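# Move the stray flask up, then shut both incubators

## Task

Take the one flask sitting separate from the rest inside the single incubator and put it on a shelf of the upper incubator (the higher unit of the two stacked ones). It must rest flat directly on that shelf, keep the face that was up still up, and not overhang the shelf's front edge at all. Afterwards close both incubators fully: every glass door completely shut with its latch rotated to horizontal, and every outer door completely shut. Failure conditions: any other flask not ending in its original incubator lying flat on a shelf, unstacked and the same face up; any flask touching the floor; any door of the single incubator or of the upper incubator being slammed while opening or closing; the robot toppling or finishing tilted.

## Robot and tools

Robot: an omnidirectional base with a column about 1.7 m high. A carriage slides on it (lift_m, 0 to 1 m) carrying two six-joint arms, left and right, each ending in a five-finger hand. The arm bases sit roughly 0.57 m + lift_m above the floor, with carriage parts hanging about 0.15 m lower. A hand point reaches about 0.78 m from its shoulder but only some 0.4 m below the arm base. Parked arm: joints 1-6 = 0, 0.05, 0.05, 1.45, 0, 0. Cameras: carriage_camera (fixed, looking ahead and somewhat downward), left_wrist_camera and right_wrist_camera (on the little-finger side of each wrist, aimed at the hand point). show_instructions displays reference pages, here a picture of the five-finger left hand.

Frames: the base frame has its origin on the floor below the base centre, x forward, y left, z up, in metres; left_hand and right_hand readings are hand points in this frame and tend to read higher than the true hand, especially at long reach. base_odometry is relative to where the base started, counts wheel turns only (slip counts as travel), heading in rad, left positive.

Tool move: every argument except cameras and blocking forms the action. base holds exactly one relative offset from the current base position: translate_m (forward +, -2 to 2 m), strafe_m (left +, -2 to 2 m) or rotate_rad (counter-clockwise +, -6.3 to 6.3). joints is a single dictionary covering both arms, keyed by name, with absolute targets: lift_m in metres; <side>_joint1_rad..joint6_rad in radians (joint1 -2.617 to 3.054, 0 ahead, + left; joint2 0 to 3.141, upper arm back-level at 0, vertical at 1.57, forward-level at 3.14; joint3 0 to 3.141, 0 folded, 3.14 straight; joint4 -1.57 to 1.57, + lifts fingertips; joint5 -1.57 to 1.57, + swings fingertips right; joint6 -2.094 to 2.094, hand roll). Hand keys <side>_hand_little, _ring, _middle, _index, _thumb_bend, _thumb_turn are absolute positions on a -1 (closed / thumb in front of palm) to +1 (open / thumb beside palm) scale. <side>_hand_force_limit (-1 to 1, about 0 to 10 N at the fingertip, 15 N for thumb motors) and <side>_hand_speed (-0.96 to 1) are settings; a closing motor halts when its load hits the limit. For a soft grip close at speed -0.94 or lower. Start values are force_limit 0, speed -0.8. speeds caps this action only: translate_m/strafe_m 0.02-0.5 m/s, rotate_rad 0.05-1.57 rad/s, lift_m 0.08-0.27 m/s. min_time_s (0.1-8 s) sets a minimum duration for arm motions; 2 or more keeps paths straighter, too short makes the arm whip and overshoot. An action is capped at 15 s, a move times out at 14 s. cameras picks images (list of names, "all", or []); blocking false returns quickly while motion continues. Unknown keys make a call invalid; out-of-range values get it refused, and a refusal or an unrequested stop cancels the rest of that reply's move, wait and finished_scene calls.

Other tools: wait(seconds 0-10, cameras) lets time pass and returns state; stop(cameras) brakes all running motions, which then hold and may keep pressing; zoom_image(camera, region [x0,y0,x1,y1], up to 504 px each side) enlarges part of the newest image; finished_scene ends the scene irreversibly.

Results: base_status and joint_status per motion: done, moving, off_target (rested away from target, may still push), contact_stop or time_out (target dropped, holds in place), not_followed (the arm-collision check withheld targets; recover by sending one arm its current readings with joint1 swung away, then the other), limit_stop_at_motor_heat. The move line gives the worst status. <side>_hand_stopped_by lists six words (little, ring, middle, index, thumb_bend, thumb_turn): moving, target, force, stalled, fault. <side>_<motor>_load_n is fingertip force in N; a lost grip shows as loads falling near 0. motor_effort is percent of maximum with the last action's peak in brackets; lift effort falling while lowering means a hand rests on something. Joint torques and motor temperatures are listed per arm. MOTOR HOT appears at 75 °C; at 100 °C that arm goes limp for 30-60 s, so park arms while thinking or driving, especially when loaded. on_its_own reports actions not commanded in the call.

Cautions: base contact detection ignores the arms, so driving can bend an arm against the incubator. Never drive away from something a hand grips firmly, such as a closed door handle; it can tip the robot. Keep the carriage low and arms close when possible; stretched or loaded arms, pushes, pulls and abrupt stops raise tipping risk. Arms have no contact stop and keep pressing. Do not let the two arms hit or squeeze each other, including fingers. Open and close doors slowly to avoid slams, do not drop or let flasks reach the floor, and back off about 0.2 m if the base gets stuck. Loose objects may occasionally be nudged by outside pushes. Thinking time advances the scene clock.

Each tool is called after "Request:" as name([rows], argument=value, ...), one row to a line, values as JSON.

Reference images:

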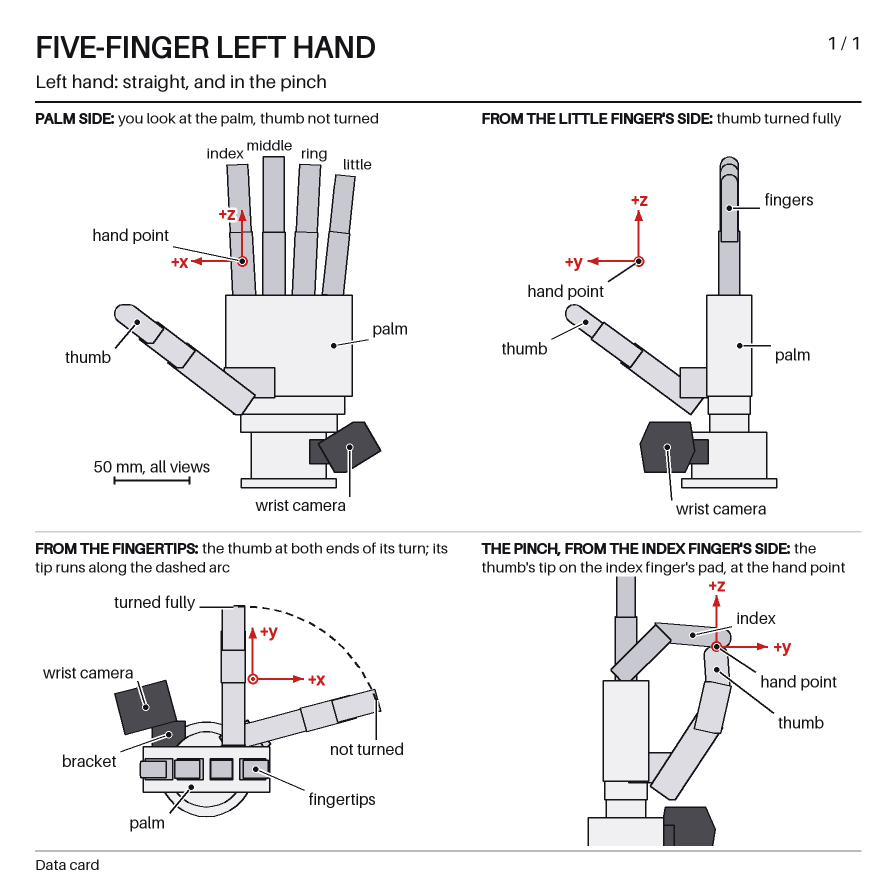

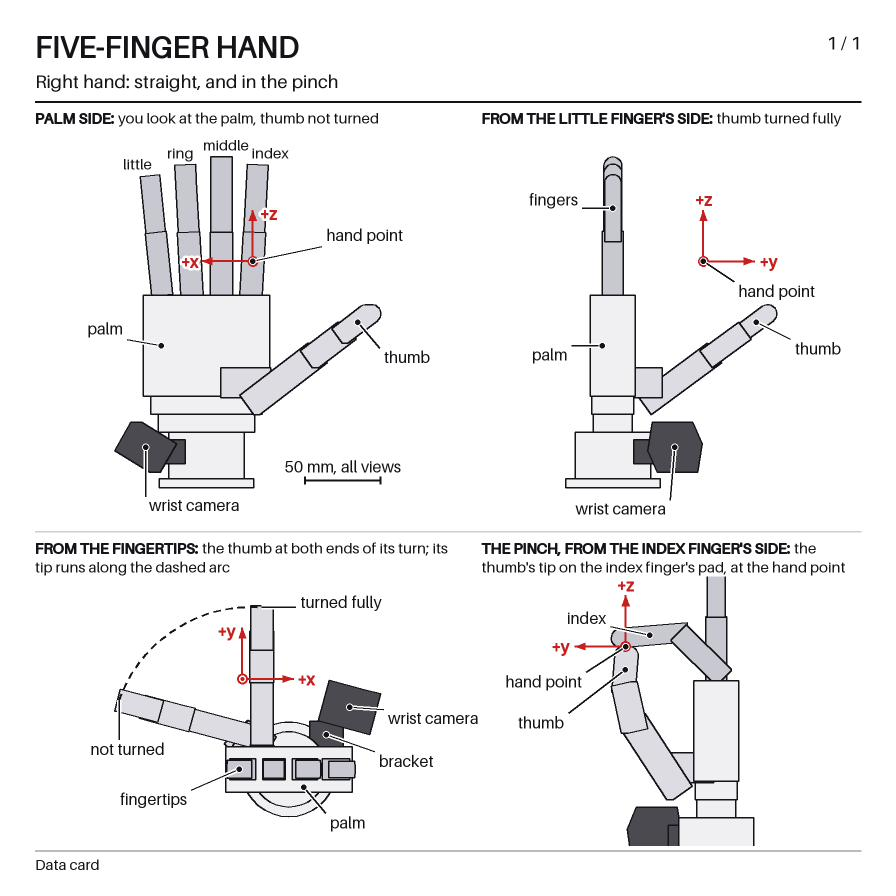

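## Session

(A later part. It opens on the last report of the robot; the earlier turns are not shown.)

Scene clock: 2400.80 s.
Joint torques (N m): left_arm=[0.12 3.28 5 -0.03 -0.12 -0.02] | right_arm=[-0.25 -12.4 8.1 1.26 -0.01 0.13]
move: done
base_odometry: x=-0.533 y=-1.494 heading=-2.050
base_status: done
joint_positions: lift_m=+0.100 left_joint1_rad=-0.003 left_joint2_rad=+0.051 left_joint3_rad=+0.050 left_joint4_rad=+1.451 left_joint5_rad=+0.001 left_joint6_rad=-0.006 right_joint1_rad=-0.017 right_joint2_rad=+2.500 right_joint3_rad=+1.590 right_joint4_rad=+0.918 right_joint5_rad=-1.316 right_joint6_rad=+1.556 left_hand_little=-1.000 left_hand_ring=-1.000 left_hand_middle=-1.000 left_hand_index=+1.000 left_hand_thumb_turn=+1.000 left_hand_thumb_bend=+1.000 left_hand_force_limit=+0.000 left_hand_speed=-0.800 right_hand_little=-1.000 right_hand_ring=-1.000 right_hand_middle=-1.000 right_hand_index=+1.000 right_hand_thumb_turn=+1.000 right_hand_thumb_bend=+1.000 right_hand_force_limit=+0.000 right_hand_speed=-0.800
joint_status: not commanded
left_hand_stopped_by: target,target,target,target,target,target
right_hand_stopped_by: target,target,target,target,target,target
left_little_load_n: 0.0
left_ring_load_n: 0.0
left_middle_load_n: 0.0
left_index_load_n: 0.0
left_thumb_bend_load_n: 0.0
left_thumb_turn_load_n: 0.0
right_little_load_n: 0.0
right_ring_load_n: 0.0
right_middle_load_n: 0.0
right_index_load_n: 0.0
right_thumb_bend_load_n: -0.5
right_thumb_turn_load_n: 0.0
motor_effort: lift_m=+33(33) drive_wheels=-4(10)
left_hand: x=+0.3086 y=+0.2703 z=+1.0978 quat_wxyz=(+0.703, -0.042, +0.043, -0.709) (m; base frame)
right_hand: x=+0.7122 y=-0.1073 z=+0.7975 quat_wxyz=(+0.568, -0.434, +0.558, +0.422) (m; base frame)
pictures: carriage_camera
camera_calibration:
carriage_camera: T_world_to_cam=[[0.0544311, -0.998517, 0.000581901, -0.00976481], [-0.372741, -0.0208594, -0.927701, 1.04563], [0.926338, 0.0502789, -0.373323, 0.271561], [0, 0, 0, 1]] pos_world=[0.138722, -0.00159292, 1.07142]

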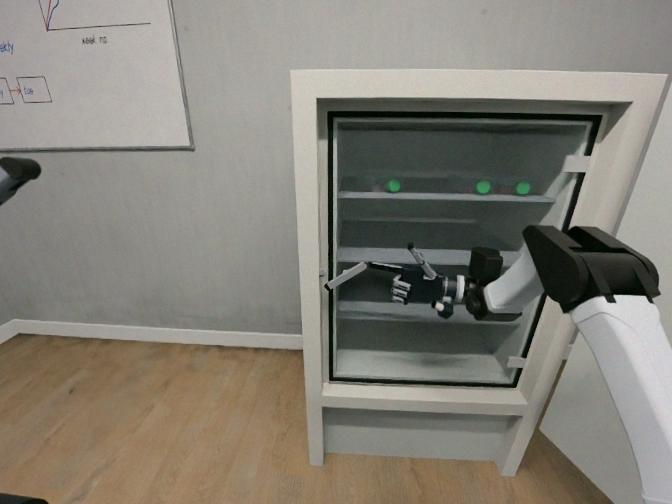

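Request:
move(joints={"lift_m": 0.091})

Request:
move(base={"strafe_m": 0.035}, speeds={"strafe_m": 0.04}, cameras=["carriage_camera"])

Request:
zoom_image(camera="carriage_camera", region=[310, 230, 430, 320])

Scene clock: 2410.17 s.
Joint torques (N m): left_arm=[0.12 3.25 5 -0.05 -0.12 -0.02] | right_arm=[-0.24 -12.9 7.65 1.28 -0.01 0.12]
move: done
base_odometry: x=-0.533 y=-1.494 heading=-2.050
base_status: not commanded
joint_positions: lift_m=+0.091 left_joint1_rad=-0.003 left_joint2_rad=+0.051 left_joint3_rad=+0.050 left_joint4_rad=+1.451 left_joint5_rad=+0.001 left_joint6_rad=-0.006 right_joint1_rad=-0.017 right_joint2_rad=+2.504 right_joint3_rad=+1.596 right_joint4_rad=+0.915 right_joint5_rad=-1.316 right_joint6_rad=+1.556 left_hand_little=-1.000 left_hand_ring=-1.000 left_hand_middle=-1.000 left_hand_index=+1.000 left_hand_thumb_turn=+1.000 left_hand_thumb_bend=+1.000 left_hand_force_limit=+0.000 left_hand_speed=-0.800 right_hand_little=-1.000 right_hand_ring=-1.000 right_hand_middle=-1.000 right_hand_index=+1.000 right_hand_thumb_turn=+1.000 right_hand_thumb_bend=+1.000 right_hand_force_limit=+0.000 right_hand_speed=-0.800
joint_status: all done
left_hand_stopped_by: target,target,target,target,target,target
right_hand_stopped_by: target,target,target,target,target,target
left_little_load_n: 0.0
left_ring_load_n: 0.0
left_middle_load_n: 0.0
left_index_load_n: 0.0
left_thumb_bend_load_n: 0.0
left_thumb_turn_load_n: 0.0
right_little_load_n: 0.0
right_ring_load_n: 0.0
right_middle_load_n: 0.0
right_index_load_n: 0.0
right_thumb_bend_load_n: 0.0
right_thumb_turn_load_n: 0.0
motor_effort: lift_m=+33(33) drive_wheels=+3(4)
left_hand: x=+0.3086 y=+0.2703 z=+1.0888 quat_wxyz=(+0.703, -0.042, +0.043, -0.709) (m; base frame)
right_hand: x=+0.7132 y=-0.1073 z=+0.7880 quat_wxyz=(+0.568, -0.433, +0.558, +0.422) (m; base frame)
pictures: none

Scene clock: 2411.50 s.
Joint torques (N m): left_arm=[0.09 3.29 5 -0.04 -0.11 -0.02] | right_arm=[0.03 -12.86 7.62 1.29 -0.01 0.11]
move: done
base_odometry: x=-0.502 y=-1.510 heading=-2.050
base_status: done
joint_positions: lift_m=+0.091 left_joint1_rad=-0.003 left_joint2_rad=+0.051 left_joint3_rad=+0.050 left_joint4_rad=+1.451 left_joint5_rad=+0.001 left_joint6_rad=-0.006 right_joint1_rad=-0.020 right_joint2_rad=+2.504 right_joint3_rad=+1.596 right_joint4_rad=+0.915 right_joint5_rad=-1.315 right_joint6_rad=+1.557 left_hand_little=-1.000 left_hand_ring=-1.000 left_hand_middle=-1.000 left_hand_index=+1.000 left_hand_thumb_turn=+1.000 left_hand_thumb_bend=+1.000 left_hand_force_limit=+0.000 left_hand_speed=-0.800 right_hand_little=-1.000 right_hand_ring=-1.000 right_hand_middle=-1.000 right_hand_index=+1.000 right_hand_thumb_turn=+1.000 right_hand_thumb_bend=+1.000 right_hand_force_limit=+0.000 right_hand_speed=-0.800
joint_status: not commanded
left_hand_stopped_by: target,target,target,target,target,target
right_hand_stopped_by: target,target,target,target,target,target
left_little_load_n: 0.0
left_ring_load_n: 0.0
left_middle_load_n: 0.0
left_index_load_n: 0.0
left_thumb_bend_load_n: 0.0
left_thumb_turn_load_n: 0.0
right_little_load_n: 0.5
right_ring_load_n: 0.0
right_middle_load_n: 0.0
right_index_load_n: 0.0
right_thumb_bend_load_n: 0.0
right_thumb_turn_load_n: 0.0
motor_effort: lift_m=+33(33) drive_wheels=-3(13)
left_hand: x=+0.3086 y=+0.2704 z=+1.0888 quat_wxyz=(+0.703, -0.042, +0.043, -0.709) (m; base frame)
right_hand: x=+0.7139 y=-0.1087 z=+0.7881 quat_wxyz=(+0.569, -0.432, +0.559, +0.421) (m; base frame)
pictures: carriage_camera
camera_calibration:
carriage_camera: T_world_to_cam=[[0.0544311, -0.998517, 0.000581901, -0.00975958], [-0.372741, -0.0208594, -0.927701, 1.03728], [0.926338, 0.0502789, -0.373323, 0.268201], [0, 0, 0, 1]] pos_world=[0.138722, -0.00159292, 1.06242]

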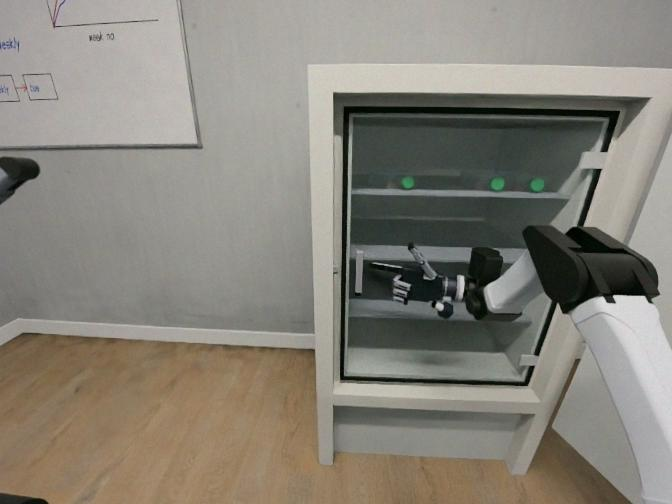

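Scaled by 4.200.

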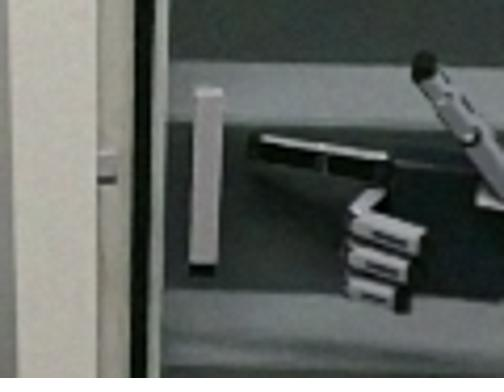

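Request:
move(base={"translate_m": 0.012}, speeds={"translate_m": 0.03}, cameras=["carriage_camera"])

Request:
zoom_image(camera="carriage_camera", region=[310, 230, 430, 320])

Scene clock: 2426.67 s.
Joint torques (N m): left_arm=[0.09 3.25 4.81 0 -0.1 -0.02] | right_arm=[0.03 -12.88 7.62 1.29 0.02 0.11]
move: done
base_odometry: x=-0.508 y=-1.521 heading=-2.050
base_status: done
joint_positions: lift_m=+0.091 left_joint1_rad=-0.003 left_joint2_rad=+0.051 left_joint3_rad=+0.050 left_joint4_rad=+1.450 left_joint5_rad=+0.001 left_joint6_rad=-0.006 right_joint1_rad=-0.020 right_joint2_rad=+2.504 right_joint3_rad=+1.596 right_joint4_rad=+0.915 right_joint5_rad=-1.319 right_joint6_rad=+1.557 left_hand_little=-1.000 left_hand_ring=-1.000 left_hand_middle=-1.000 left_hand_index=+1.000 left_hand_thumb_turn=+1.000 left_hand_thumb_bend=+1.000 left_hand_force_limit=+0.000 left_hand_speed=-0.800 right_hand_little=-1.000 right_hand_ring=-1.000 right_hand_middle=-1.000 right_hand_index=+1.000 right_hand_thumb_turn=+1.000 right_hand_thumb_bend=+1.000 right_hand_force_limit=+0.000 right_hand_speed=-0.800
joint_status: not commanded
left_hand_stopped_by: target,target,target,target,target,target
right_hand_stopped_by: target,target,target,target,target,target
left_little_load_n: 0.0
left_ring_load_n: 0.0
left_middle_load_n: 0.0
left_index_load_n: 0.0
left_thumb_bend_load_n: 0.0
left_thumb_turn_load_n: 0.0
right_little_load_n: 0.0
right_ring_load_n: 0.0
right_middle_load_n: 0.0
right_index_load_n: 0.0
right_thumb_bend_load_n: 0.0
right_thumb_turn_load_n: 0.0
motor_effort: lift_m=+33(33) drive_wheels=-5(7)
left_hand: x=+0.3088 y=+0.2704 z=+1.0888 quat_wxyz=(+0.703, -0.042, +0.043, -0.709) (m; base frame)
right_hand: x=+0.7132 y=-0.1087 z=+0.7881 quat_wxyz=(+0.568, -0.433, +0.558, +0.422) (m; base frame)
pictures: carriage_camera
camera_calibration:
carriage_camera: T_world_to_cam=[[0.0544311, -0.998517, 0.000581901, -0.00975958], [-0.372741, -0.0208594, -0.927701, 1.03728], [0.926338, 0.0502789, -0.373323, 0.268201], [0, 0, 0, 1]] pos_world=[0.138722, -0.00159292, 1.06242]

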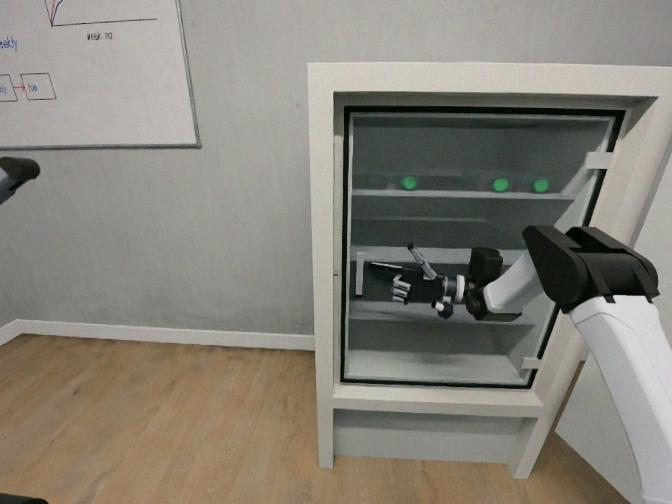

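Scaled by 4.200.

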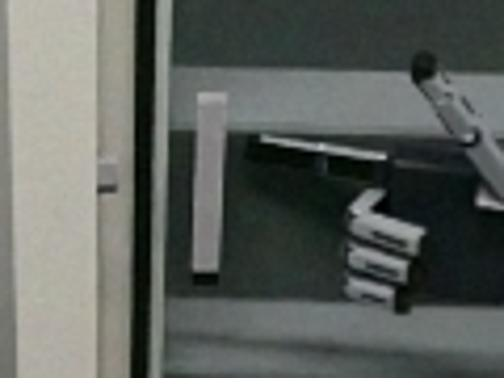

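Request:
move(base={"strafe_m": 0.045}, speeds={"strafe_m": 0.04}, cameras=["carriage_camera"])

Request:
zoom_image(camera="carriage_camera", region=[310, 230, 430, 320])

Scene clock: 2447.13 s.
Joint torques (N m): left_arm=[0.06 3.28 5 -0.02 -0.06 -0.02] | right_arm=[0.16 -12.86 7.62 1.29 0.02 0.12]
Motor temperatures (°C): left_arm=[23 28 33 24 26 23] | right_arm=[25 52 39 34 24 23]
move: done
base_odometry: x=-0.468 y=-1.542 heading=-2.050
base_status: done
joint_positions: lift_m=+0.091 left_joint1_rad=-0.003 left_joint2_rad=+0.051 left_joint3_rad=+0.050 left_joint4_rad=+1.450 left_joint5_rad=+0.001 left_joint6_rad=-0.006 right_joint1_rad=-0.021 right_joint2_rad=+2.504 right_joint3_rad=+1.596 right_joint4_rad=+0.915 right_joint5_rad=-1.319 right_joint6_rad=+1.557 left_hand_little=-1.000 left_hand_ring=-1.000 left_hand_middle=-1.000 left_hand_index=+1.000 left_hand_thumb_turn=+1.000 left_hand_thumb_bend=+1.000 left_hand_force_limit=+0.000 left_hand_speed=-0.800 right_hand_little=-1.000 right_hand_ring=-1.000 right_hand_middle=-1.000 right_hand_index=+1.000 right_hand_thumb_turn=+1.000 right_hand_thumb_bend=+1.000 right_hand_force_limit=+0.000 right_hand_speed=-0.800
joint_status: not commanded
left_hand_stopped_by: target,target,target,target,target,target
right_hand_stopped_by: target,target,target,target,target,target
left_little_load_n: 0.0
left_ring_load_n: 0.0
left_middle_load_n: 0.0
left_index_load_n: 0.0
left_thumb_bend_load_n: 0.0
left_thumb_turn_load_n: 0.0
right_little_load_n: 0.0
right_ring_load_n: 0.0
right_middle_load_n: 0.0
right_index_load_n: -0.5
right_thumb_bend_load_n: 0.0
right_thumb_turn_load_n: 0.0
motor_effort: lift_m=+33(33) drive_wheels=-3(11)
left_hand: x=+0.3088 y=+0.2704 z=+1.0888 quat_wxyz=(+0.703, -0.042, +0.043, -0.709) (m; base frame)
right_hand: x=+0.7135 y=-0.1094 z=+0.7881 quat_wxyz=(+0.568, -0.433, +0.558, +0.422) (m; base frame)
pictures: carriage_camera
camera_calibration:
carriage_camera: T_world_to_cam=[[0.0544311, -0.998517, 0.000581901, -0.00975958], [-0.372741, -0.0208594, -0.927701, 1.03728], [0.926338, 0.0502789, -0.373323, 0.268201], [0, 0, 0, 1]] pos_world=[0.138722, -0.00159292, 1.06242]

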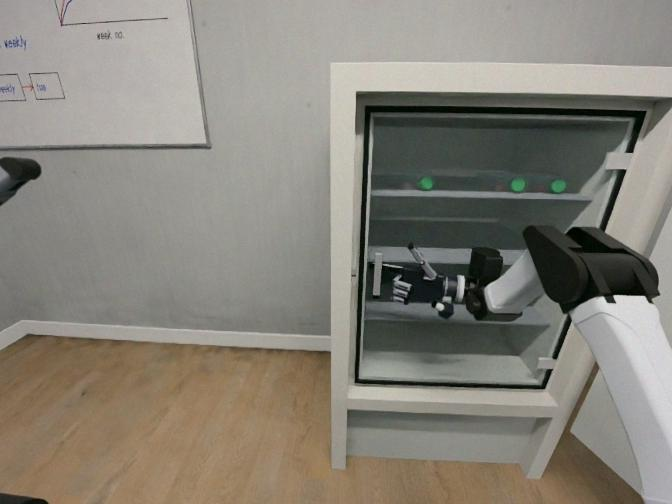

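Scaled by 4.200.

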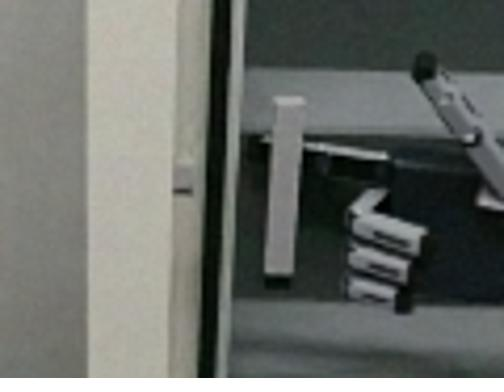

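Request:
move(joints={"right_hand_index": 0.5})

Request:
move(base={"translate_m": -0.05}, speeds={"translate_m": 0.04}, cameras=["carriage_camera"])

Request:
zoom_image(camera="carriage_camera", region=[310, 200, 470, 320])

Scene clock: 2457.67 s.
Joint torques (N m): left_arm=[0.09 3.29 5 -0.02 -0.1 -0.02] | right_arm=[0.17 -12.88 7.64 1.3 -0.11 0.11]
move: off_target
base_odometry: x=-0.468 y=-1.542 heading=-2.050
base_status: not commanded
joint_positions: lift_m=+0.091 left_joint1_rad=-0.003 left_joint2_rad=+0.051 left_joint3_rad=+0.050 left_joint4_rad=+1.450 left_joint5_rad=+0.001 left_joint6_rad=-0.006 right_joint1_rad=-0.021 right_joint2_rad=+2.504 right_joint3_rad=+1.596 right_joint4_rad=+0.915 right_joint5_rad=-1.306 right_joint6_rad=+1.557 left_hand_little=-1.000 left_hand_ring=-1.000 left_hand_middle=-1.000 left_hand_index=+1.000 left_hand_thumb_turn=+1.000 left_hand_thumb_bend=+1.000 left_hand_force_limit=+0.000 left_hand_speed=-0.800 right_hand_little=-1.000 right_hand_ring=-1.000 right_hand_middle=-1.000 right_hand_index=+0.708 right_hand_thumb_turn=+1.000 right_hand_thumb_bend=+1.000 right_hand_force_limit=+0.000 right_hand_speed=-0.800
joint_status: right_hand_index off_target (ended at +0.708, target +0.500)
left_hand_stopped_by: target,target,target,target,target,target
right_hand_stopped_by: target,target,target,force,target,target
left_little_load_n: 0.0
left_ring_load_n: 0.0
left_middle_load_n: 0.0
left_index_load_n: 0.0
left_thumb_bend_load_n: 0.0
left_thumb_turn_load_n: 0.0
right_little_load_n: 0.5
right_ring_load_n: 0.0
right_middle_load_n: 0.0
right_index_load_n: 5.0
right_thumb_bend_load_n: 0.0
right_thumb_turn_load_n: 0.0
motor_effort: lift_m=+33(33) drive_wheels=-3(3)
left_hand: x=+0.3088 y=+0.2704 z=+1.0888 quat_wxyz=(+0.703, -0.042, +0.043, -0.709) (m; base frame)
right_hand: x=+0.7162 y=-0.1094 z=+0.7881 quat_wxyz=(+0.571, -0.429, +0.561, +0.418) (m; base frame)
pictures: none

Scene clock: 2459.43 s.
Joint torques (N m): left_arm=[0.09 3.29 5 0 -0.09 -0.02] | right_arm=[0.18 -12.92 7.66 1.28 -0.02 0.1]
move: done
base_odometry: x=-0.444 y=-1.497 heading=-2.050
base_status: done
joint_positions: lift_m=+0.091 left_joint1_rad=-0.003 left_joint2_rad=+0.051 left_joint3_rad=+0.050 left_joint4_rad=+1.450 left_joint5_rad=+0.001 left_joint6_rad=-0.006 right_joint1_rad=-0.021 right_joint2_rad=+2.504 right_joint3_rad=+1.596 right_joint4_rad=+0.915 right_joint5_rad=-1.316 right_joint6_rad=+1.559 left_hand_little=-1.000 left_hand_ring=-1.000 left_hand_middle=-1.000 left_hand_index=+1.000 left_hand_thumb_turn=+1.000 left_hand_thumb_bend=+1.000 left_hand_force_limit=+0.000 left_hand_speed=-0.800 right_hand_little=-1.000 right_hand_ring=-1.000 right_hand_middle=-1.000 right_hand_index=+0.707 right_hand_thumb_turn=+1.000 right_hand_thumb_bend=+1.000 right_hand_force_limit=+0.000 right_hand_speed=-0.800
joint_status: not commanded
left_hand_stopped_by: target,target,target,target,target,target
right_hand_stopped_by: target,target,target,force,target,target
left_little_load_n: 0.0
left_ring_load_n: 0.0
left_middle_load_n: 0.0
left_index_load_n: 0.0
left_thumb_bend_load_n: 0.0
left_thumb_turn_load_n: 0.0
right_little_load_n: 0.0
right_ring_load_n: 0.0
right_middle_load_n: -0.5
right_index_load_n: 0.0
right_thumb_bend_load_n: 0.0
right_thumb_turn_load_n: 0.0
motor_effort: lift_m=+33(33) drive_wheels=-2(7)
left_hand: x=+0.3089 y=+0.2704 z=+1.0887 quat_wxyz=(+0.703, -0.043, +0.043, -0.709) (m; base frame)
right_hand: x=+0.7141 y=-0.1094 z=+0.7882 quat_wxyz=(+0.569, -0.431, +0.559, +0.421) (m; base frame)
pictures: carriage_camera
camera_calibration:
carriage_camera: T_world_to_cam=[[0.0544311, -0.998517, 0.000581901, -0.00975958], [-0.372741, -0.0208594, -0.927701, 1.03728], [0.926338, 0.0502789, -0.373323, 0.268201], [0, 0, 0, 1]] pos_world=[0.138722, -0.00159292, 1.06242]

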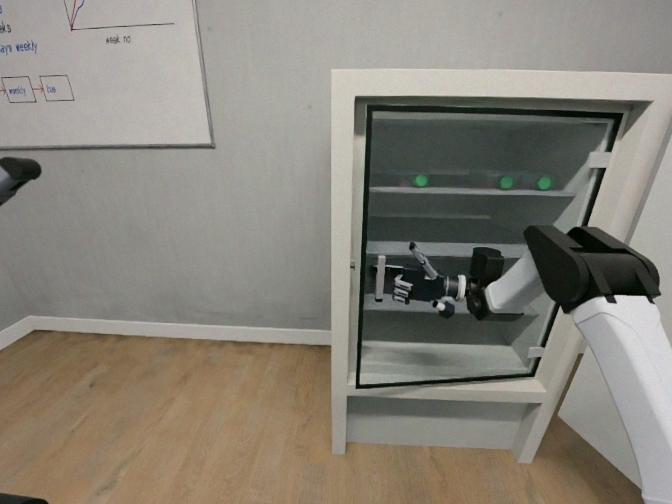

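Scaled by 3.150.

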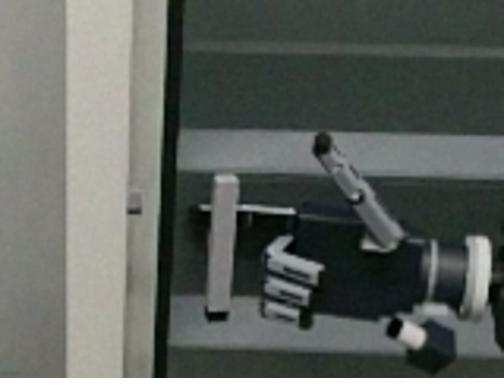

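Request:
move(base={"translate_m": -0.1}, speeds={"translate_m": 0.06}, cameras=["carriage_camera"])

Scene clock: 2474.47 s.
Joint torques (N m): left_arm=[0.08 3.29 5 -0.01 -0.1 -0.02] | right_arm=[1.69 -12.88 7.6 1.31 -0.15 0.07]
move: done
base_odometry: x=-0.398 y=-1.409 heading=-2.050
base_status: done
joint_positions: lift_m=+0.091 left_joint1_rad=-0.003 left_joint2_rad=+0.051 left_joint3_rad=+0.050 left_joint4_rad=+1.450 left_joint5_rad=+0.001 left_joint6_rad=-0.006 right_joint1_rad=-0.037 right_joint2_rad=+2.504 right_joint3_rad=+1.596 right_joint4_rad=+0.915 right_joint5_rad=-1.300 right_joint6_rad=+1.562 left_hand_little=-1.000 left_hand_ring=-1.000 left_hand_middle=-1.000 left_hand_index=+1.000 left_hand_thumb_turn=+1.000 left_hand_thumb_bend=+1.000 left_hand_force_limit=+0.000 left_hand_speed=-0.800 right_hand_little=-1.000 right_hand_ring=-1.000 right_hand_middle=-1.000 right_hand_index=+0.707 right_hand_thumb_turn=+1.000 right_hand_thumb_bend=+1.000 right_hand_force_limit=+0.000 right_hand_speed=-0.800
joint_status: not commanded
left_hand_stopped_by: target,target,target,target,target,target
right_hand_stopped_by: target,target,target,force,target,target
left_little_load_n: 0.0
left_ring_load_n: 0.0
left_middle_load_n: 0.0
left_index_load_n: 0.0
left_thumb_bend_load_n: 0.5
left_thumb_turn_load_n: 0.0
right_little_load_n: 0.0
right_ring_load_n: 0.0
right_middle_load_n: 0.0
right_index_load_n: -9.0
right_thumb_bend_load_n: 0.0
right_thumb_turn_load_n: 0.0
motor_effort: lift_m=+33(33) drive_wheels=+0(10)
left_hand: x=+0.3089 y=+0.2704 z=+1.0887 quat_wxyz=(+0.703, -0.043, +0.043, -0.709) (m; base frame)
right_hand: x=+0.7204 y=-0.1171 z=+0.7884 quat_wxyz=(+0.575, -0.422, +0.567, +0.413) (m; base frame)
pictures: carriage_camera
camera_calibration:
carriage_camera: T_world_to_cam=[[0.0544311, -0.998517, 0.000581901, -0.00975958], [-0.372741, -0.0208594, -0.927701, 1.03728], [0.926338, 0.0502789, -0.373323, 0.268201], [0, 0, 0, 1]] pos_world=[0.138722, -0.00159292, 1.06242]

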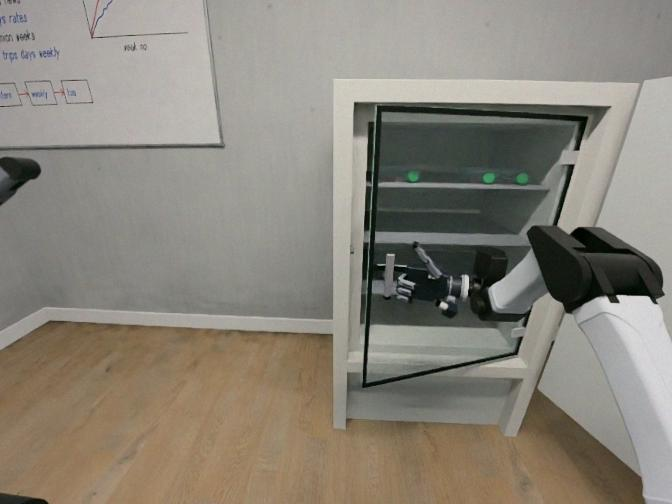

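Request:
move(base={"strafe_m": -0.03}, speeds={"strafe_m": 0.06})

Request:
move(base={"translate_m": -0.08}, speeds={"translate_m": 0.06}, cameras=["carriage_camera"])

Scene clock: 2499.30 s.
Joint torques (N m): left_arm=[0.09 3.29 5.01 -0.01 -0.02 -0.02] | right_arm=[0.13 -12.86 7.6 1.29 0.02 0.07]
move: done
base_odometry: x=-0.425 y=-1.395 heading=-2.050
base_status: done
joint_positions: lift_m=+0.091 left_joint1_rad=-0.003 left_joint2_rad=+0.051 left_joint3_rad=+0.050 left_joint4_rad=+1.450 left_joint5_rad=+0.000 left_joint6_rad=-0.006 right_joint1_rad=-0.021 right_joint2_rad=+2.504 right_joint3_rad=+1.596 right_joint4_rad=+0.915 right_joint5_rad=-1.319 right_joint6_rad=+1.562 left_hand_little=-1.000 left_hand_ring=-1.000 left_hand_middle=-1.000 left_hand_index=+1.000 left_hand_thumb_turn=+1.000 left_hand_thumb_bend=+1.000 left_hand_force_limit=+0.000 left_hand_speed=-0.800 right_hand_little=-1.000 right_hand_ring=-1.000 right_hand_middle=-1.000 right_hand_index=+0.707 right_hand_thumb_turn=+1.000 right_hand_thumb_bend=+1.000 right_hand_force_limit=+0.000 right_hand_speed=-0.800
joint_status: not commanded
left_hand_stopped_by: target,target,target,target,target,target
right_hand_stopped_by: target,target,target,force,target,target
left_little_load_n: -0.5
left_ring_load_n: 0.0
left_middle_load_n: 0.0
left_index_load_n: 0.0
left_thumb_bend_load_n: 0.5
left_thumb_turn_load_n: 0.0
right_little_load_n: 0.0
right_ring_load_n: 0.0
right_middle_load_n: 0.0
right_index_load_n: 0.0
right_thumb_bend_load_n: 0.0
right_thumb_turn_load_n: 0.0
motor_effort: lift_m=+33(33) drive_wheels=+1(7)
left_hand: x=+0.3089 y=+0.2705 z=+1.0887 quat_wxyz=(+0.703, -0.043, +0.043, -0.709) (m; base frame)
right_hand: x=+0.7136 y=-0.1095 z=+0.7884 quat_wxyz=(+0.567, -0.431, +0.560, +0.423) (m; base frame)
pictures: none

Scene clock: 2501.17 s.
Joint torques (N m): left_arm=[0.09 3.29 5 -0.02 -0.09 -0.02] | right_arm=[3.4 -12.88 7.41 1.37 -0.28 -0.01]
move: done
base_odometry: x=-0.388 y=-1.324 heading=-2.050
base_status: done
joint_positions: lift_m=+0.091 left_joint1_rad=-0.003 left_joint2_rad=+0.051 left_joint3_rad=+0.050 left_joint4_rad=+1.450 left_joint5_rad=+0.000 left_joint6_rad=-0.006 right_joint1_rad=-0.054 right_joint2_rad=+2.504 right_joint3_rad=+1.598 right_joint4_rad=+0.910 right_joint5_rad=-1.287 right_joint6_rad=+1.570 left_hand_little=-1.000 left_hand_ring=-1.000 left_hand_middle=-1.000 left_hand_index=+1.000 left_hand_thumb_turn=+1.000 left_hand_thumb_bend=+1.000 left_hand_force_limit=+0.000 left_hand_speed=-0.800 right_hand_little=-1.000 right_hand_ring=-1.000 right_hand_middle=-1.000 right_hand_index=+0.660 right_hand_thumb_turn=+1.000 right_hand_thumb_bend=+1.000 right_hand_force_limit=+0.000 right_hand_speed=-0.800
joint_status: not commanded
left_hand_stopped_by: target,target,target,target,target,target
right_hand_stopped_by: target,target,target,force,target,target
left_little_load_n: 0.0
left_ring_load_n: 0.0
left_middle_load_n: 0.0
left_index_load_n: 0.0
left_thumb_bend_load_n: 0.0
left_thumb_turn_load_n: 0.0
right_little_load_n: 0.0
right_ring_load_n: 0.0
right_middle_load_n: 0.0
right_index_load_n: -28.0
right_thumb_bend_load_n: 0.0
right_thumb_turn_load_n: 0.0
on_its_own: right_hand_index moved -0.048 toward your old target +0.500
motor_effort: lift_m=+33(33) drive_wheels=+2(9)
left_hand: x=+0.3089 y=+0.2705 z=+1.0887 quat_wxyz=(+0.703, -0.043, +0.043, -0.709) (m; base frame)
right_hand: x=+0.7268 y=-0.1260 z=+0.7893 quat_wxyz=(+0.579, -0.410, +0.575, +0.407) (m; base frame)
pictures: carriage_camera
camera_calibration:
carriage_camera: T_world_to_cam=[[0.0544311, -0.998517, 0.000581901, -0.00975958], [-0.372741, -0.0208594, -0.927701, 1.03728], [0.926338, 0.0502789, -0.373323, 0.268201], [0, 0, 0, 1]] pos_world=[0.138722, -0.00159292, 1.06242]

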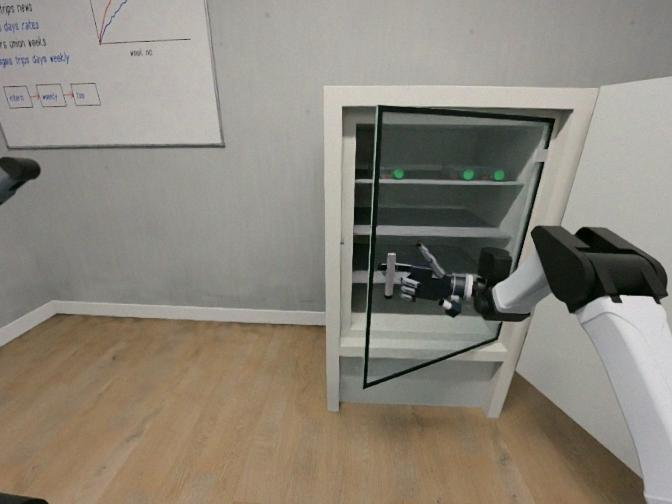

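Request:
move(base={"translate_m": 0.02}, speeds={"translate_m": 0.05}, joints={"right_hand_index": 1})

Request:
move(base={"strafe_m": -0.08}, speeds={"strafe_m": 0.06}, cameras=["carriage_camera"])

Scene clock: 2517.23 s.
Joint torques (N m): left_arm=[0.06 3.28 5 -0.01 -0.09 -0.02] | right_arm=[2.18 -12.86 7.43 1.37 -0.18 -0.01]
move: off_target
base_odometry: x=-0.397 y=-1.342 heading=-2.050
base_status: done
joint_positions: lift_m=+0.091 left_joint1_rad=-0.003 left_joint2_rad=+0.051 left_joint3_rad=+0.050 left_joint4_rad=+1.450 left_joint5_rad=+0.000 left_joint6_rad=-0.006 right_joint1_rad=-0.042 right_joint2_rad=+2.504 right_joint3_rad=+1.598 right_joint4_rad=+0.909 right_joint5_rad=-1.298 right_joint6_rad=+1.570 left_hand_little=-1.000 left_hand_ring=-1.000 left_hand_middle=-1.000 left_hand_index=+1.000 left_hand_thumb_turn=+1.000 left_hand_thumb_bend=+1.000 left_hand_force_limit=+0.000 left_hand_speed=-0.800 right_hand_little=-1.000 right_hand_ring=-1.000 right_hand_middle=-1.000 right_hand_index=+0.673 right_hand_thumb_turn=+1.000 right_hand_thumb_bend=+1.000 right_hand_force_limit=+0.000 right_hand_speed=-0.800
joint_status: right_hand_index off_target (ended at +0.673, target +1.000)
left_hand_stopped_by: target,target,target,target,target,target
right_hand_stopped_by: target,target,target,stalled,target,target
left_little_load_n: 0.0
left_ring_load_n: 0.0
left_middle_load_n: 0.0
left_index_load_n: 0.0
left_thumb_bend_load_n: 0.0
left_thumb_turn_load_n: 0.0
right_little_load_n: 0.0
right_ring_load_n: 0.0
right_middle_load_n: 0.0
right_index_load_n: -14.0
right_thumb_bend_load_n: 0.0
right_thumb_turn_load_n: 0.0
motor_effort: lift_m=+33(33) drive_wheels=+1(10)
left_hand: x=+0.3089 y=+0.2705 z=+1.0887 quat_wxyz=(+0.703, -0.043, +0.043, -0.709) (m; base frame)
right_hand: x=+0.7226 y=-0.1199 z=+0.7892 quat_wxyz=(+0.574, -0.416, +0.571, +0.414) (m; base frame)
pictures: none

Scene clock: 2519.20 s.
Joint torques (N m): left_arm=[0.08 3.29 5 -0.02 -0.09 -0.02] | right_arm=[-0.08 -12.86 7.39 1.34 0.1 -0.01]
move: done
base_odometry: x=-0.468 y=-1.305 heading=-2.051
base_status: done
joint_positions: lift_m=+0.091 left_joint1_rad=-0.003 left_joint2_rad=+0.051 left_joint3_rad=+0.050 left_joint4_rad=+1.450 left_joint5_rad=+0.000 left_joint6_rad=-0.006 right_joint1_rad=-0.019 right_joint2_rad=+2.504 right_joint3_rad=+1.598 right_joint4_rad=+0.909 right_joint5_rad=-1.328 right_joint6_rad=+1.570 left_hand_little=-1.000 left_hand_ring=-1.000 left_hand_middle=-1.000 left_hand_index=+1.000 left_hand_thumb_turn=+1.000 left_hand_thumb_bend=+1.000 left_hand_force_limit=+0.000 left_hand_speed=-0.800 right_hand_little=-1.000 right_hand_ring=-1.000 right_hand_middle=-1.000 right_hand_index=+0.675 right_hand_thumb_turn=+1.000 right_hand_thumb_bend=+1.000 right_hand_force_limit=+0.000 right_hand_speed=-0.800
joint_status: not commanded
left_hand_stopped_by: target,target,target,target,target,target
right_hand_stopped_by: target,target,target,stalled,target,target
left_little_load_n: 0.0
left_ring_load_n: 0.0
left_middle_load_n: -0.5
left_index_load_n: 0.0
left_thumb_bend_load_n: 0.0
left_thumb_turn_load_n: 0.0
right_little_load_n: 0.0
right_ring_load_n: 0.0
right_middle_load_n: 0.0
right_index_load_n: 0.0
right_thumb_bend_load_n: 0.0
right_thumb_turn_load_n: -0.5
motor_effort: lift_m=+33(33) drive_wheels=-3(8)
left_hand: x=+0.3089 y=+0.2705 z=+1.0887 quat_wxyz=(+0.703, -0.043, +0.043, -0.709) (m; base frame)
right_hand: x=+0.7120 y=-0.1083 z=+0.7891 quat_wxyz=(+0.562, -0.432, +0.560, +0.429) (m; base frame)
pictures: carriage_camera
camera_calibration:
carriage_camera: T_world_to_cam=[[0.0544311, -0.998517, 0.000581901, -0.00975958], [-0.372741, -0.0208594, -0.927701, 1.03728], [0.926338, 0.0502789, -0.373323, 0.268201], [0, 0, 0, 1]] pos_world=[0.138722, -0.00159292, 1.06242]

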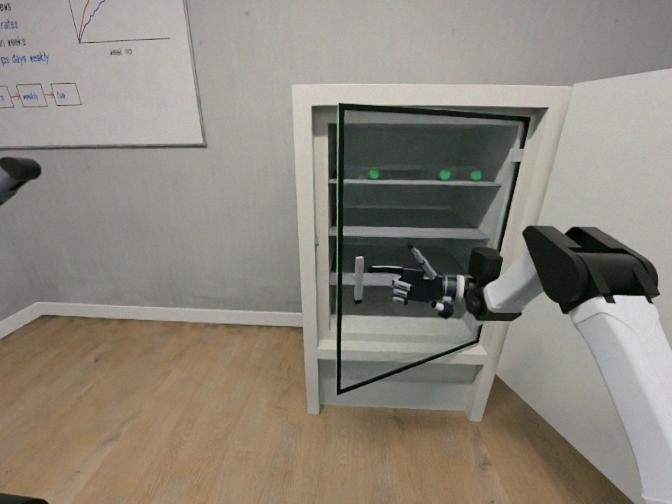

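Request:
move(base={"translate_m": -0.12}, speeds={"translate_m": 0.15})

Request:
move(base={"strafe_m": 0.1}, speeds={"strafe_m": 0.15}, joints={"lift_m": 0.2, "right_joint1_rad": 0, "right_joint2_rad": 0.05, "right_joint3_rad": 0.05, "right_joint4_rad": 1.45, "right_joint5_rad": 0, "right_joint6_rad": 0, "left_joint1_rad": -0.568, "left_joint2_rad": 2.284, "left_joint3_rad": 1.268, "left_joint4_rad": 1.015, "left_joint5_rad": -0.568, "left_joint6_rad": -1.57, "left_hand_index": 0, "left_hand_middle": 0, "left_hand_ring": 0, "left_hand_little": 0}, min_time_s=3.5, cameras=["carriage_camera"])

Scene clock: 2555.23 s.
Joint torques (N m): left_arm=[0.09 3.29 5 -0.03 -0.09 -0.02] | right_arm=[-0.08 -12.9 7.39 1.35 0.08 -0.01]
Motor temperatures (°C): left_arm=[23 28 33 24 26 23] | right_arm=[25 55 40 33 24 23]
move: done
base_odometry: x=-0.413 y=-1.198 heading=-2.051
base_status: done
joint_positions: lift_m=+0.091 left_joint1_rad=-0.003 left_joint2_rad=+0.051 left_joint3_rad=+0.050 left_joint4_rad=+1.451 left_joint5_rad=+0.000 left_joint6_rad=-0.006 right_joint1_rad=-0.019 right_joint2_rad=+2.504 right_joint3_rad=+1.598 right_joint4_rad=+0.909 right_joint5_rad=-1.326 right_joint6_rad=+1.570 left_hand_little=-1.000 left_hand_ring=-1.000 left_hand_middle=-1.000 left_hand_index=+1.000 left_hand_thumb_turn=+1.000 left_hand_thumb_bend=+1.000 left_hand_force_limit=+0.000 left_hand_speed=-0.800 right_hand_little=-1.000 right_hand_ring=-1.000 right_hand_middle=-1.000 right_hand_index=+0.675 right_hand_thumb_turn=+1.000 right_hand_thumb_bend=+1.000 right_hand_force_limit=+0.000 right_hand_speed=-0.800
joint_status: not commanded
left_hand_stopped_by: target,target,target,target,target,target
right_hand_stopped_by: target,target,target,stalled,target,target
left_little_load_n: 0.0
left_ring_load_n: 0.0
left_middle_load_n: 0.0
left_index_load_n: 0.0
left_thumb_bend_load_n: 0.0
left_thumb_turn_load_n: 0.0
right_little_load_n: 0.0
right_ring_load_n: 0.0
right_middle_load_n: 0.0
right_index_load_n: 0.0
right_thumb_bend_load_n: 0.0
right_thumb_turn_load_n: 0.0
motor_effort: lift_m=+33(33) drive_wheels=-2(11)
left_hand: x=+0.3087 y=+0.2705 z=+1.0888 quat_wxyz=(+0.703, -0.043, +0.043, -0.709) (m; base frame)
right_hand: x=+0.7124 y=-0.1083 z=+0.7891 quat_wxyz=(+0.563, -0.431, +0.560, +0.429) (m; base frame)
pictures: none

Scene clock: 2559.03 s.
Joint torques (N m): left_arm=[-0.66 -9.11 7.19 2.02 -0.2 -0.2] | right_arm=[0.55 2.62 4.85 0.23 0.17 -0.21]
move: done
base_odometry: x=-0.324 y=-1.244 heading=-2.050
base_status: done
joint_positions: lift_m=+0.200 left_joint1_rad=-0.563 left_joint2_rad=+2.272 left_joint3_rad=+1.246 left_joint4_rad=+1.027 left_joint5_rad=-0.559 left_joint6_rad=-1.560 right_joint1_rad=-0.005 right_joint2_rad=+0.061 right_joint3_rad=+0.063 right_joint4_rad=+1.433 right_joint5_rad=-0.009 right_joint6_rad=+0.016 left_hand_little=+0.000 left_hand_ring=+0.000 left_hand_middle=+0.000 left_hand_index=+0.000 left_hand_thumb_turn=+1.000 left_hand_thumb_bend=+1.000 left_hand_force_limit=+0.000 left_hand_speed=-0.800 right_hand_little=-1.000 right_hand_ring=-1.000 right_hand_middle=-1.000 right_hand_index=+0.675 right_hand_thumb_turn=+1.000 right_hand_thumb_bend=+1.000 right_hand_force_limit=+0.000 right_hand_speed=-0.800
joint_status: all done
left_hand_stopped_by: target,target,target,target,target,target
right_hand_stopped_by: target,target,target,stalled,target,target
left_little_load_n: 0.0
left_ring_load_n: 0.0
left_middle_load_n: 0.0
left_index_load_n: 0.0
left_thumb_bend_load_n: 0.0
left_thumb_turn_load_n: 0.0
right_little_load_n: 0.0
right_ring_load_n: 0.0
right_middle_load_n: -0.5
right_index_load_n: 0.0
right_thumb_bend_load_n: 0.0
right_thumb_turn_load_n: 0.0
motor_effort: lift_m=+32(40) drive_wheels=-3(10)
left_hand: x=+0.7837 y=+0.0042 z=+0.9190 quat_wxyz=(+0.002, -0.707, +0.006, -0.707) (m; base frame)
right_hand: x=+0.3124 y=-0.2690 z=+1.1998 quat_wxyz=(+0.709, -0.051, +0.045, -0.701) (m; base frame)
pictures: carriage_camera
camera_calibration:
carriage_camera: T_world_to_cam=[[0.0544311, -0.998517, 0.000581901, -0.00982306], [-0.372741, -0.0208594, -0.927701, 1.13849], [0.926338, 0.0502789, -0.373323, 0.308931], [0, 0, 0, 1]] pos_world=[0.138722, -0.00159292, 1.17152]

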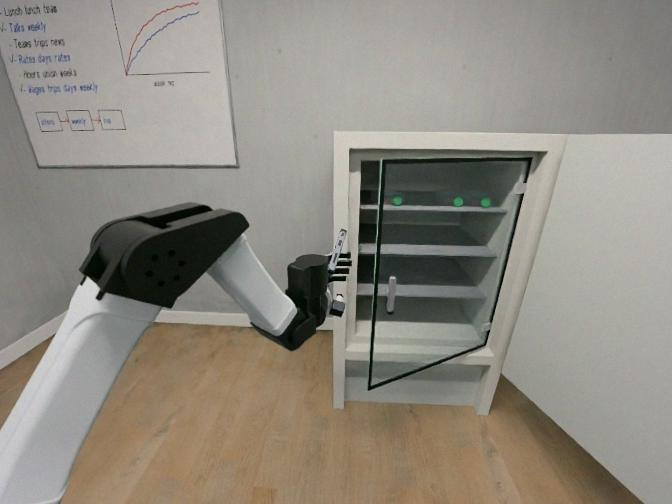

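Request:
move(base={"translate_m": 0.127}, speeds={"translate_m": 0.1})

Request:
move(base={"strafe_m": -0.09}, speeds={"strafe_m": 0.06}, cameras=["carriage_camera"])

Request:
zoom_image(camera="carriage_camera", region=[270, 180, 450, 340])

Scene clock: 2577.70 s.
Joint torques (N m): left_arm=[-0.44 -9.28 7.17 2.04 -0.17 -0.18] | right_arm=[0.54 2.62 4.83 0.16 0.14 -0.19]
Motor temperatures (°C): left_arm=[23 33 33 29 26 23] | right_arm=[25 47 38 31 24 23]
move: done
base_odometry: x=-0.382 y=-1.357 heading=-2.050
base_status: done
joint_positions: lift_m=+0.200 left_joint1_rad=-0.566 left_joint2_rad=+2.273 left_joint3_rad=+1.246 left_joint4_rad=+1.024 left_joint5_rad=-0.561 left_joint6_rad=-1.561 right_joint1_rad=-0.005 right_joint2_rad=+0.061 right_joint3_rad=+0.063 right_joint4_rad=+1.439 right_joint5_rad=-0.007 right_joint6_rad=+0.015 left_hand_little=+0.000 left_hand_ring=+0.000 left_hand_middle=+0.000 left_hand_index=+0.000 left_hand_thumb_turn=+1.000 left_hand_thumb_bend=+1.000 left_hand_force_limit=+0.000 left_hand_speed=-0.800 right_hand_little=-1.000 right_hand_ring=-1.000 right_hand_middle=-1.000 right_hand_index=+0.675 right_hand_thumb_turn=+1.000 right_hand_thumb_bend=+1.000 right_hand_force_limit=+0.000 right_hand_speed=-0.800
joint_status: not commanded
left_hand_stopped_by: target,target,target,target,target,target
right_hand_stopped_by: target,target,target,stalled,target,target
left_little_load_n: 0.0
left_ring_load_n: 0.0
left_middle_load_n: 0.0
left_index_load_n: 0.0
left_thumb_bend_load_n: 0.0
left_thumb_turn_load_n: 0.0
right_little_load_n: 0.0
right_ring_load_n: 0.0
right_middle_load_n: 0.0
right_index_load_n: 0.0
right_thumb_bend_load_n: 0.0
right_thumb_turn_load_n: 0.0
motor_effort: lift_m=+32(32) drive_wheels=-6(12)
left_hand: x=+0.7832 y=+0.0034 z=+0.9182 quat_wxyz=(+0.002, -0.708, +0.005, -0.706) (m; base frame)
right_hand: x=+0.3109 y=-0.2694 z=+1.2004 quat_wxyz=(+0.709, -0.048, +0.044, -0.702) (m; base frame)
pictures: none

Scene clock: 2579.80 s.
Joint torques (N m): left_arm=[-0.4 -9.14 7.17 2.05 -0.1 -0.14] | right_arm=[0.44 2.65 4.85 0.16 0.12 -0.19]
move: done
base_odometry: x=-0.462 y=-1.316 heading=-2.050
base_status: done
joint_positions: lift_m=+0.200 left_joint1_rad=-0.565 left_joint2_rad=+2.273 left_joint3_rad=+1.246 left_joint4_rad=+1.024 left_joint5_rad=-0.567 left_joint6_rad=-1.566 right_joint1_rad=-0.005 right_joint2_rad=+0.061 right_joint3_rad=+0.063 right_joint4_rad=+1.439 right_joint5_rad=-0.005 right_joint6_rad=+0.015 left_hand_little=+0.000 left_hand_ring=+0.000 left_hand_middle=+0.000 left_hand_index=+0.000 left_hand_thumb_turn=+1.000 left_hand_thumb_bend=+1.000 left_hand_force_limit=+0.000 left_hand_speed=-0.800 right_hand_little=-1.000 right_hand_ring=-1.000 right_hand_middle=-1.000 right_hand_index=+0.675 right_hand_thumb_turn=+1.000 right_hand_thumb_bend=+1.000 right_hand_force_limit=+0.000 right_hand_speed=-0.800
joint_status: not commanded
left_hand_stopped_by: target,target,target,target,target,target
right_hand_stopped_by: target,target,target,stalled,target,target
left_little_load_n: 0.0
left_ring_load_n: 0.0
left_middle_load_n: 0.0
left_index_load_n: 0.0
left_thumb_bend_load_n: 0.0
left_thumb_turn_load_n: 0.0
right_little_load_n: 0.0
right_ring_load_n: 0.0
right_middle_load_n: 0.0
right_index_load_n: 0.0
right_thumb_bend_load_n: 0.0
right_thumb_turn_load_n: 0.0
motor_effort: lift_m=+32(32) drive_wheels=-2(10)
left_hand: x=+0.7838 y=+0.0051 z=+0.9185 quat_wxyz=(+0.003, -0.708, +0.001, -0.706) (m; base frame)
right_hand: x=+0.3109 y=-0.2697 z=+1.2004 quat_wxyz=(+0.709, -0.047, +0.044, -0.702) (m; base frame)
pictures: carriage_camera
camera_calibration:
carriage_camera: T_world_to_cam=[[0.0544311, -0.998517, 0.000581901, -0.00982306], [-0.372741, -0.0208594, -0.927701, 1.13849], [0.926338, 0.0502789, -0.373323, 0.308931], [0, 0, 0, 1]] pos_world=[0.138722, -0.00159292, 1.17152]

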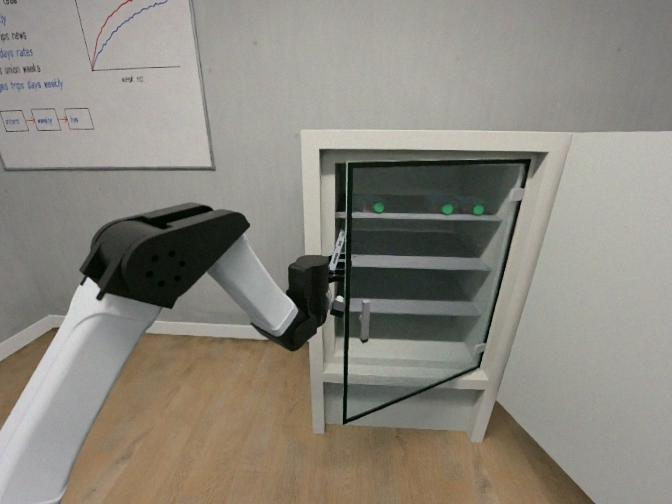

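Scaled by 2.800.

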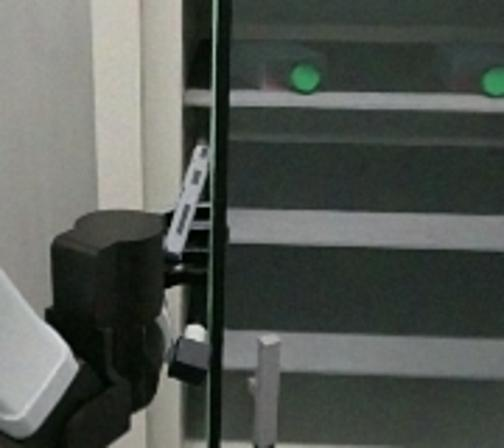

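Request:
move(base={"strafe_m": -0.015}, speeds={"strafe_m": 0.05})

Request:
move(base={"translate_m": -0.1}, speeds={"translate_m": 0.06}, cameras=["carriage_camera"])

Scene clock: 2587.37 s.
Joint torques (N m): left_arm=[-0.62 -9.13 7.17 2.05 0.01 -0.06] | right_arm=[0.4 2.63 4.85 0.16 0.12 -0.19]
move: done
base_odometry: x=-0.476 y=-1.309 heading=-2.050
base_status: done
joint_positions: lift_m=+0.200 left_joint1_rad=-0.564 left_joint2_rad=+2.273 left_joint3_rad=+1.246 left_joint4_rad=+1.024 left_joint5_rad=-0.576 left_joint6_rad=-1.575 right_joint1_rad=-0.004 right_joint2_rad=+0.061 right_joint3_rad=+0.063 right_joint4_rad=+1.439 right_joint5_rad=-0.005 right_joint6_rad=+0.015 left_hand_little=+0.000 left_hand_ring=+0.000 left_hand_middle=+0.000 left_hand_index=+0.000 left_hand_thumb_turn=+1.000 left_hand_thumb_bend=+1.000 left_hand_force_limit=+0.000 left_hand_speed=-0.800 right_hand_little=-1.000 right_hand_ring=-1.000 right_hand_middle=-1.000 right_hand_index=+0.675 right_hand_thumb_turn=+1.000 right_hand_thumb_bend=+1.000 right_hand_force_limit=+0.000 right_hand_speed=-0.800
joint_status: not commanded
left_hand_stopped_by: target,target,target,target,target,target
right_hand_stopped_by: target,target,target,stalled,target,target
left_little_load_n: 0.0
left_ring_load_n: 0.0
left_middle_load_n: 0.0
left_index_load_n: 0.0
left_thumb_bend_load_n: 0.0
left_thumb_turn_load_n: 0.0
right_little_load_n: 0.0
right_ring_load_n: 0.0
right_middle_load_n: 0.0
right_index_load_n: 0.0
right_thumb_bend_load_n: 0.0
right_thumb_turn_load_n: 0.0
motor_effort: lift_m=+32(32) drive_wheels=-3(12)
left_hand: x=+0.7847 y=+0.0078 z=+0.9191 quat_wxyz=(+0.003, -0.708, -0.006, -0.706) (m; base frame)
right_hand: x=+0.3109 y=-0.2698 z=+1.2004 quat_wxyz=(+0.709, -0.047, +0.044, -0.702) (m; base frame)
pictures: none

Scene clock: 2589.57 s.
Joint torques (N m): left_arm=[-0.68 -9.05 7.05 2.04 0.01 -0.06] | right_arm=[0.4 2.66 4.82 0.17 0.12 -0.19]
move: done
base_odometry: x=-0.430 y=-1.220 heading=-2.050
base_status: done
joint_positions: lift_m=+0.200 left_joint1_rad=-0.563 left_joint2_rad=+2.273 left_joint3_rad=+1.247 left_joint4_rad=+1.023 left_joint5_rad=-0.575 left_joint6_rad=-1.575 right_joint1_rad=-0.004 right_joint2_rad=+0.061 right_joint3_rad=+0.063 right_joint4_rad=+1.439 right_joint5_rad=-0.005 right_joint6_rad=+0.015 left_hand_little=+0.000 left_hand_ring=+0.000 left_hand_middle=+0.000 left_hand_index=+0.000 left_hand_thumb_turn=+1.000 left_hand_thumb_bend=+1.000 left_hand_force_limit=+0.000 left_hand_speed=-0.800 right_hand_little=-1.000 right_hand_ring=-1.000 right_hand_middle=-1.000 right_hand_index=+0.675 right_hand_thumb_turn=+1.000 right_hand_thumb_bend=+1.000 right_hand_force_limit=+0.000 right_hand_speed=-0.800
joint_status: not commanded
left_hand_stopped_by: target,target,target,target,target,target
right_hand_stopped_by: target,target,target,stalled,target,target
left_little_load_n: 0.0
left_ring_load_n: 0.0
left_middle_load_n: 0.0
left_index_load_n: 0.0
left_thumb_bend_load_n: 0.0
left_thumb_turn_load_n: 0.0
right_little_load_n: 0.0
right_ring_load_n: 0.0
right_middle_load_n: 0.0
right_index_load_n: -0.5
right_thumb_bend_load_n: 0.0
right_thumb_turn_load_n: 0.0
motor_effort: lift_m=+32(32) drive_wheels=-1(8)
left_hand: x=+0.7850 y=+0.0077 z=+0.9189 quat_wxyz=(+0.003, -0.708, -0.005, -0.706) (m; base frame)
right_hand: x=+0.3108 y=-0.2698 z=+1.2005 quat_wxyz=(+0.710, -0.047, +0.044, -0.702) (m; base frame)
pictures: carriage_camera
camera_calibration:
carriage_camera: T_world_to_cam=[[0.0544311, -0.998517, 0.000581901, -0.00982306], [-0.372741, -0.0208594, -0.927701, 1.13849], [0.926338, 0.0502789, -0.373323, 0.308931], [0, 0, 0, 1]] pos_world=[0.138722, -0.00159292, 1.17152]

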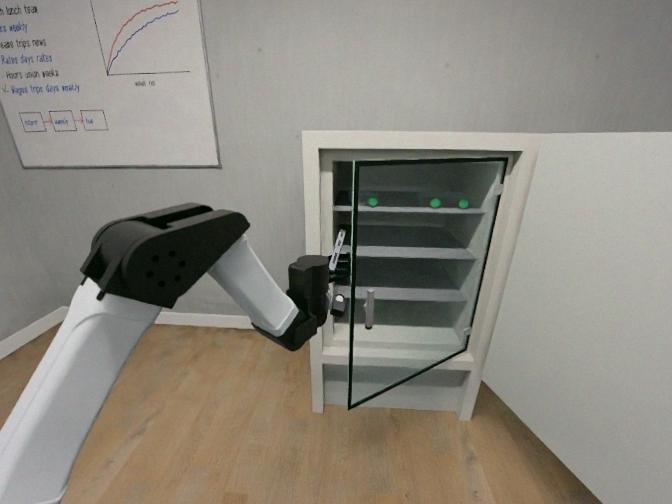

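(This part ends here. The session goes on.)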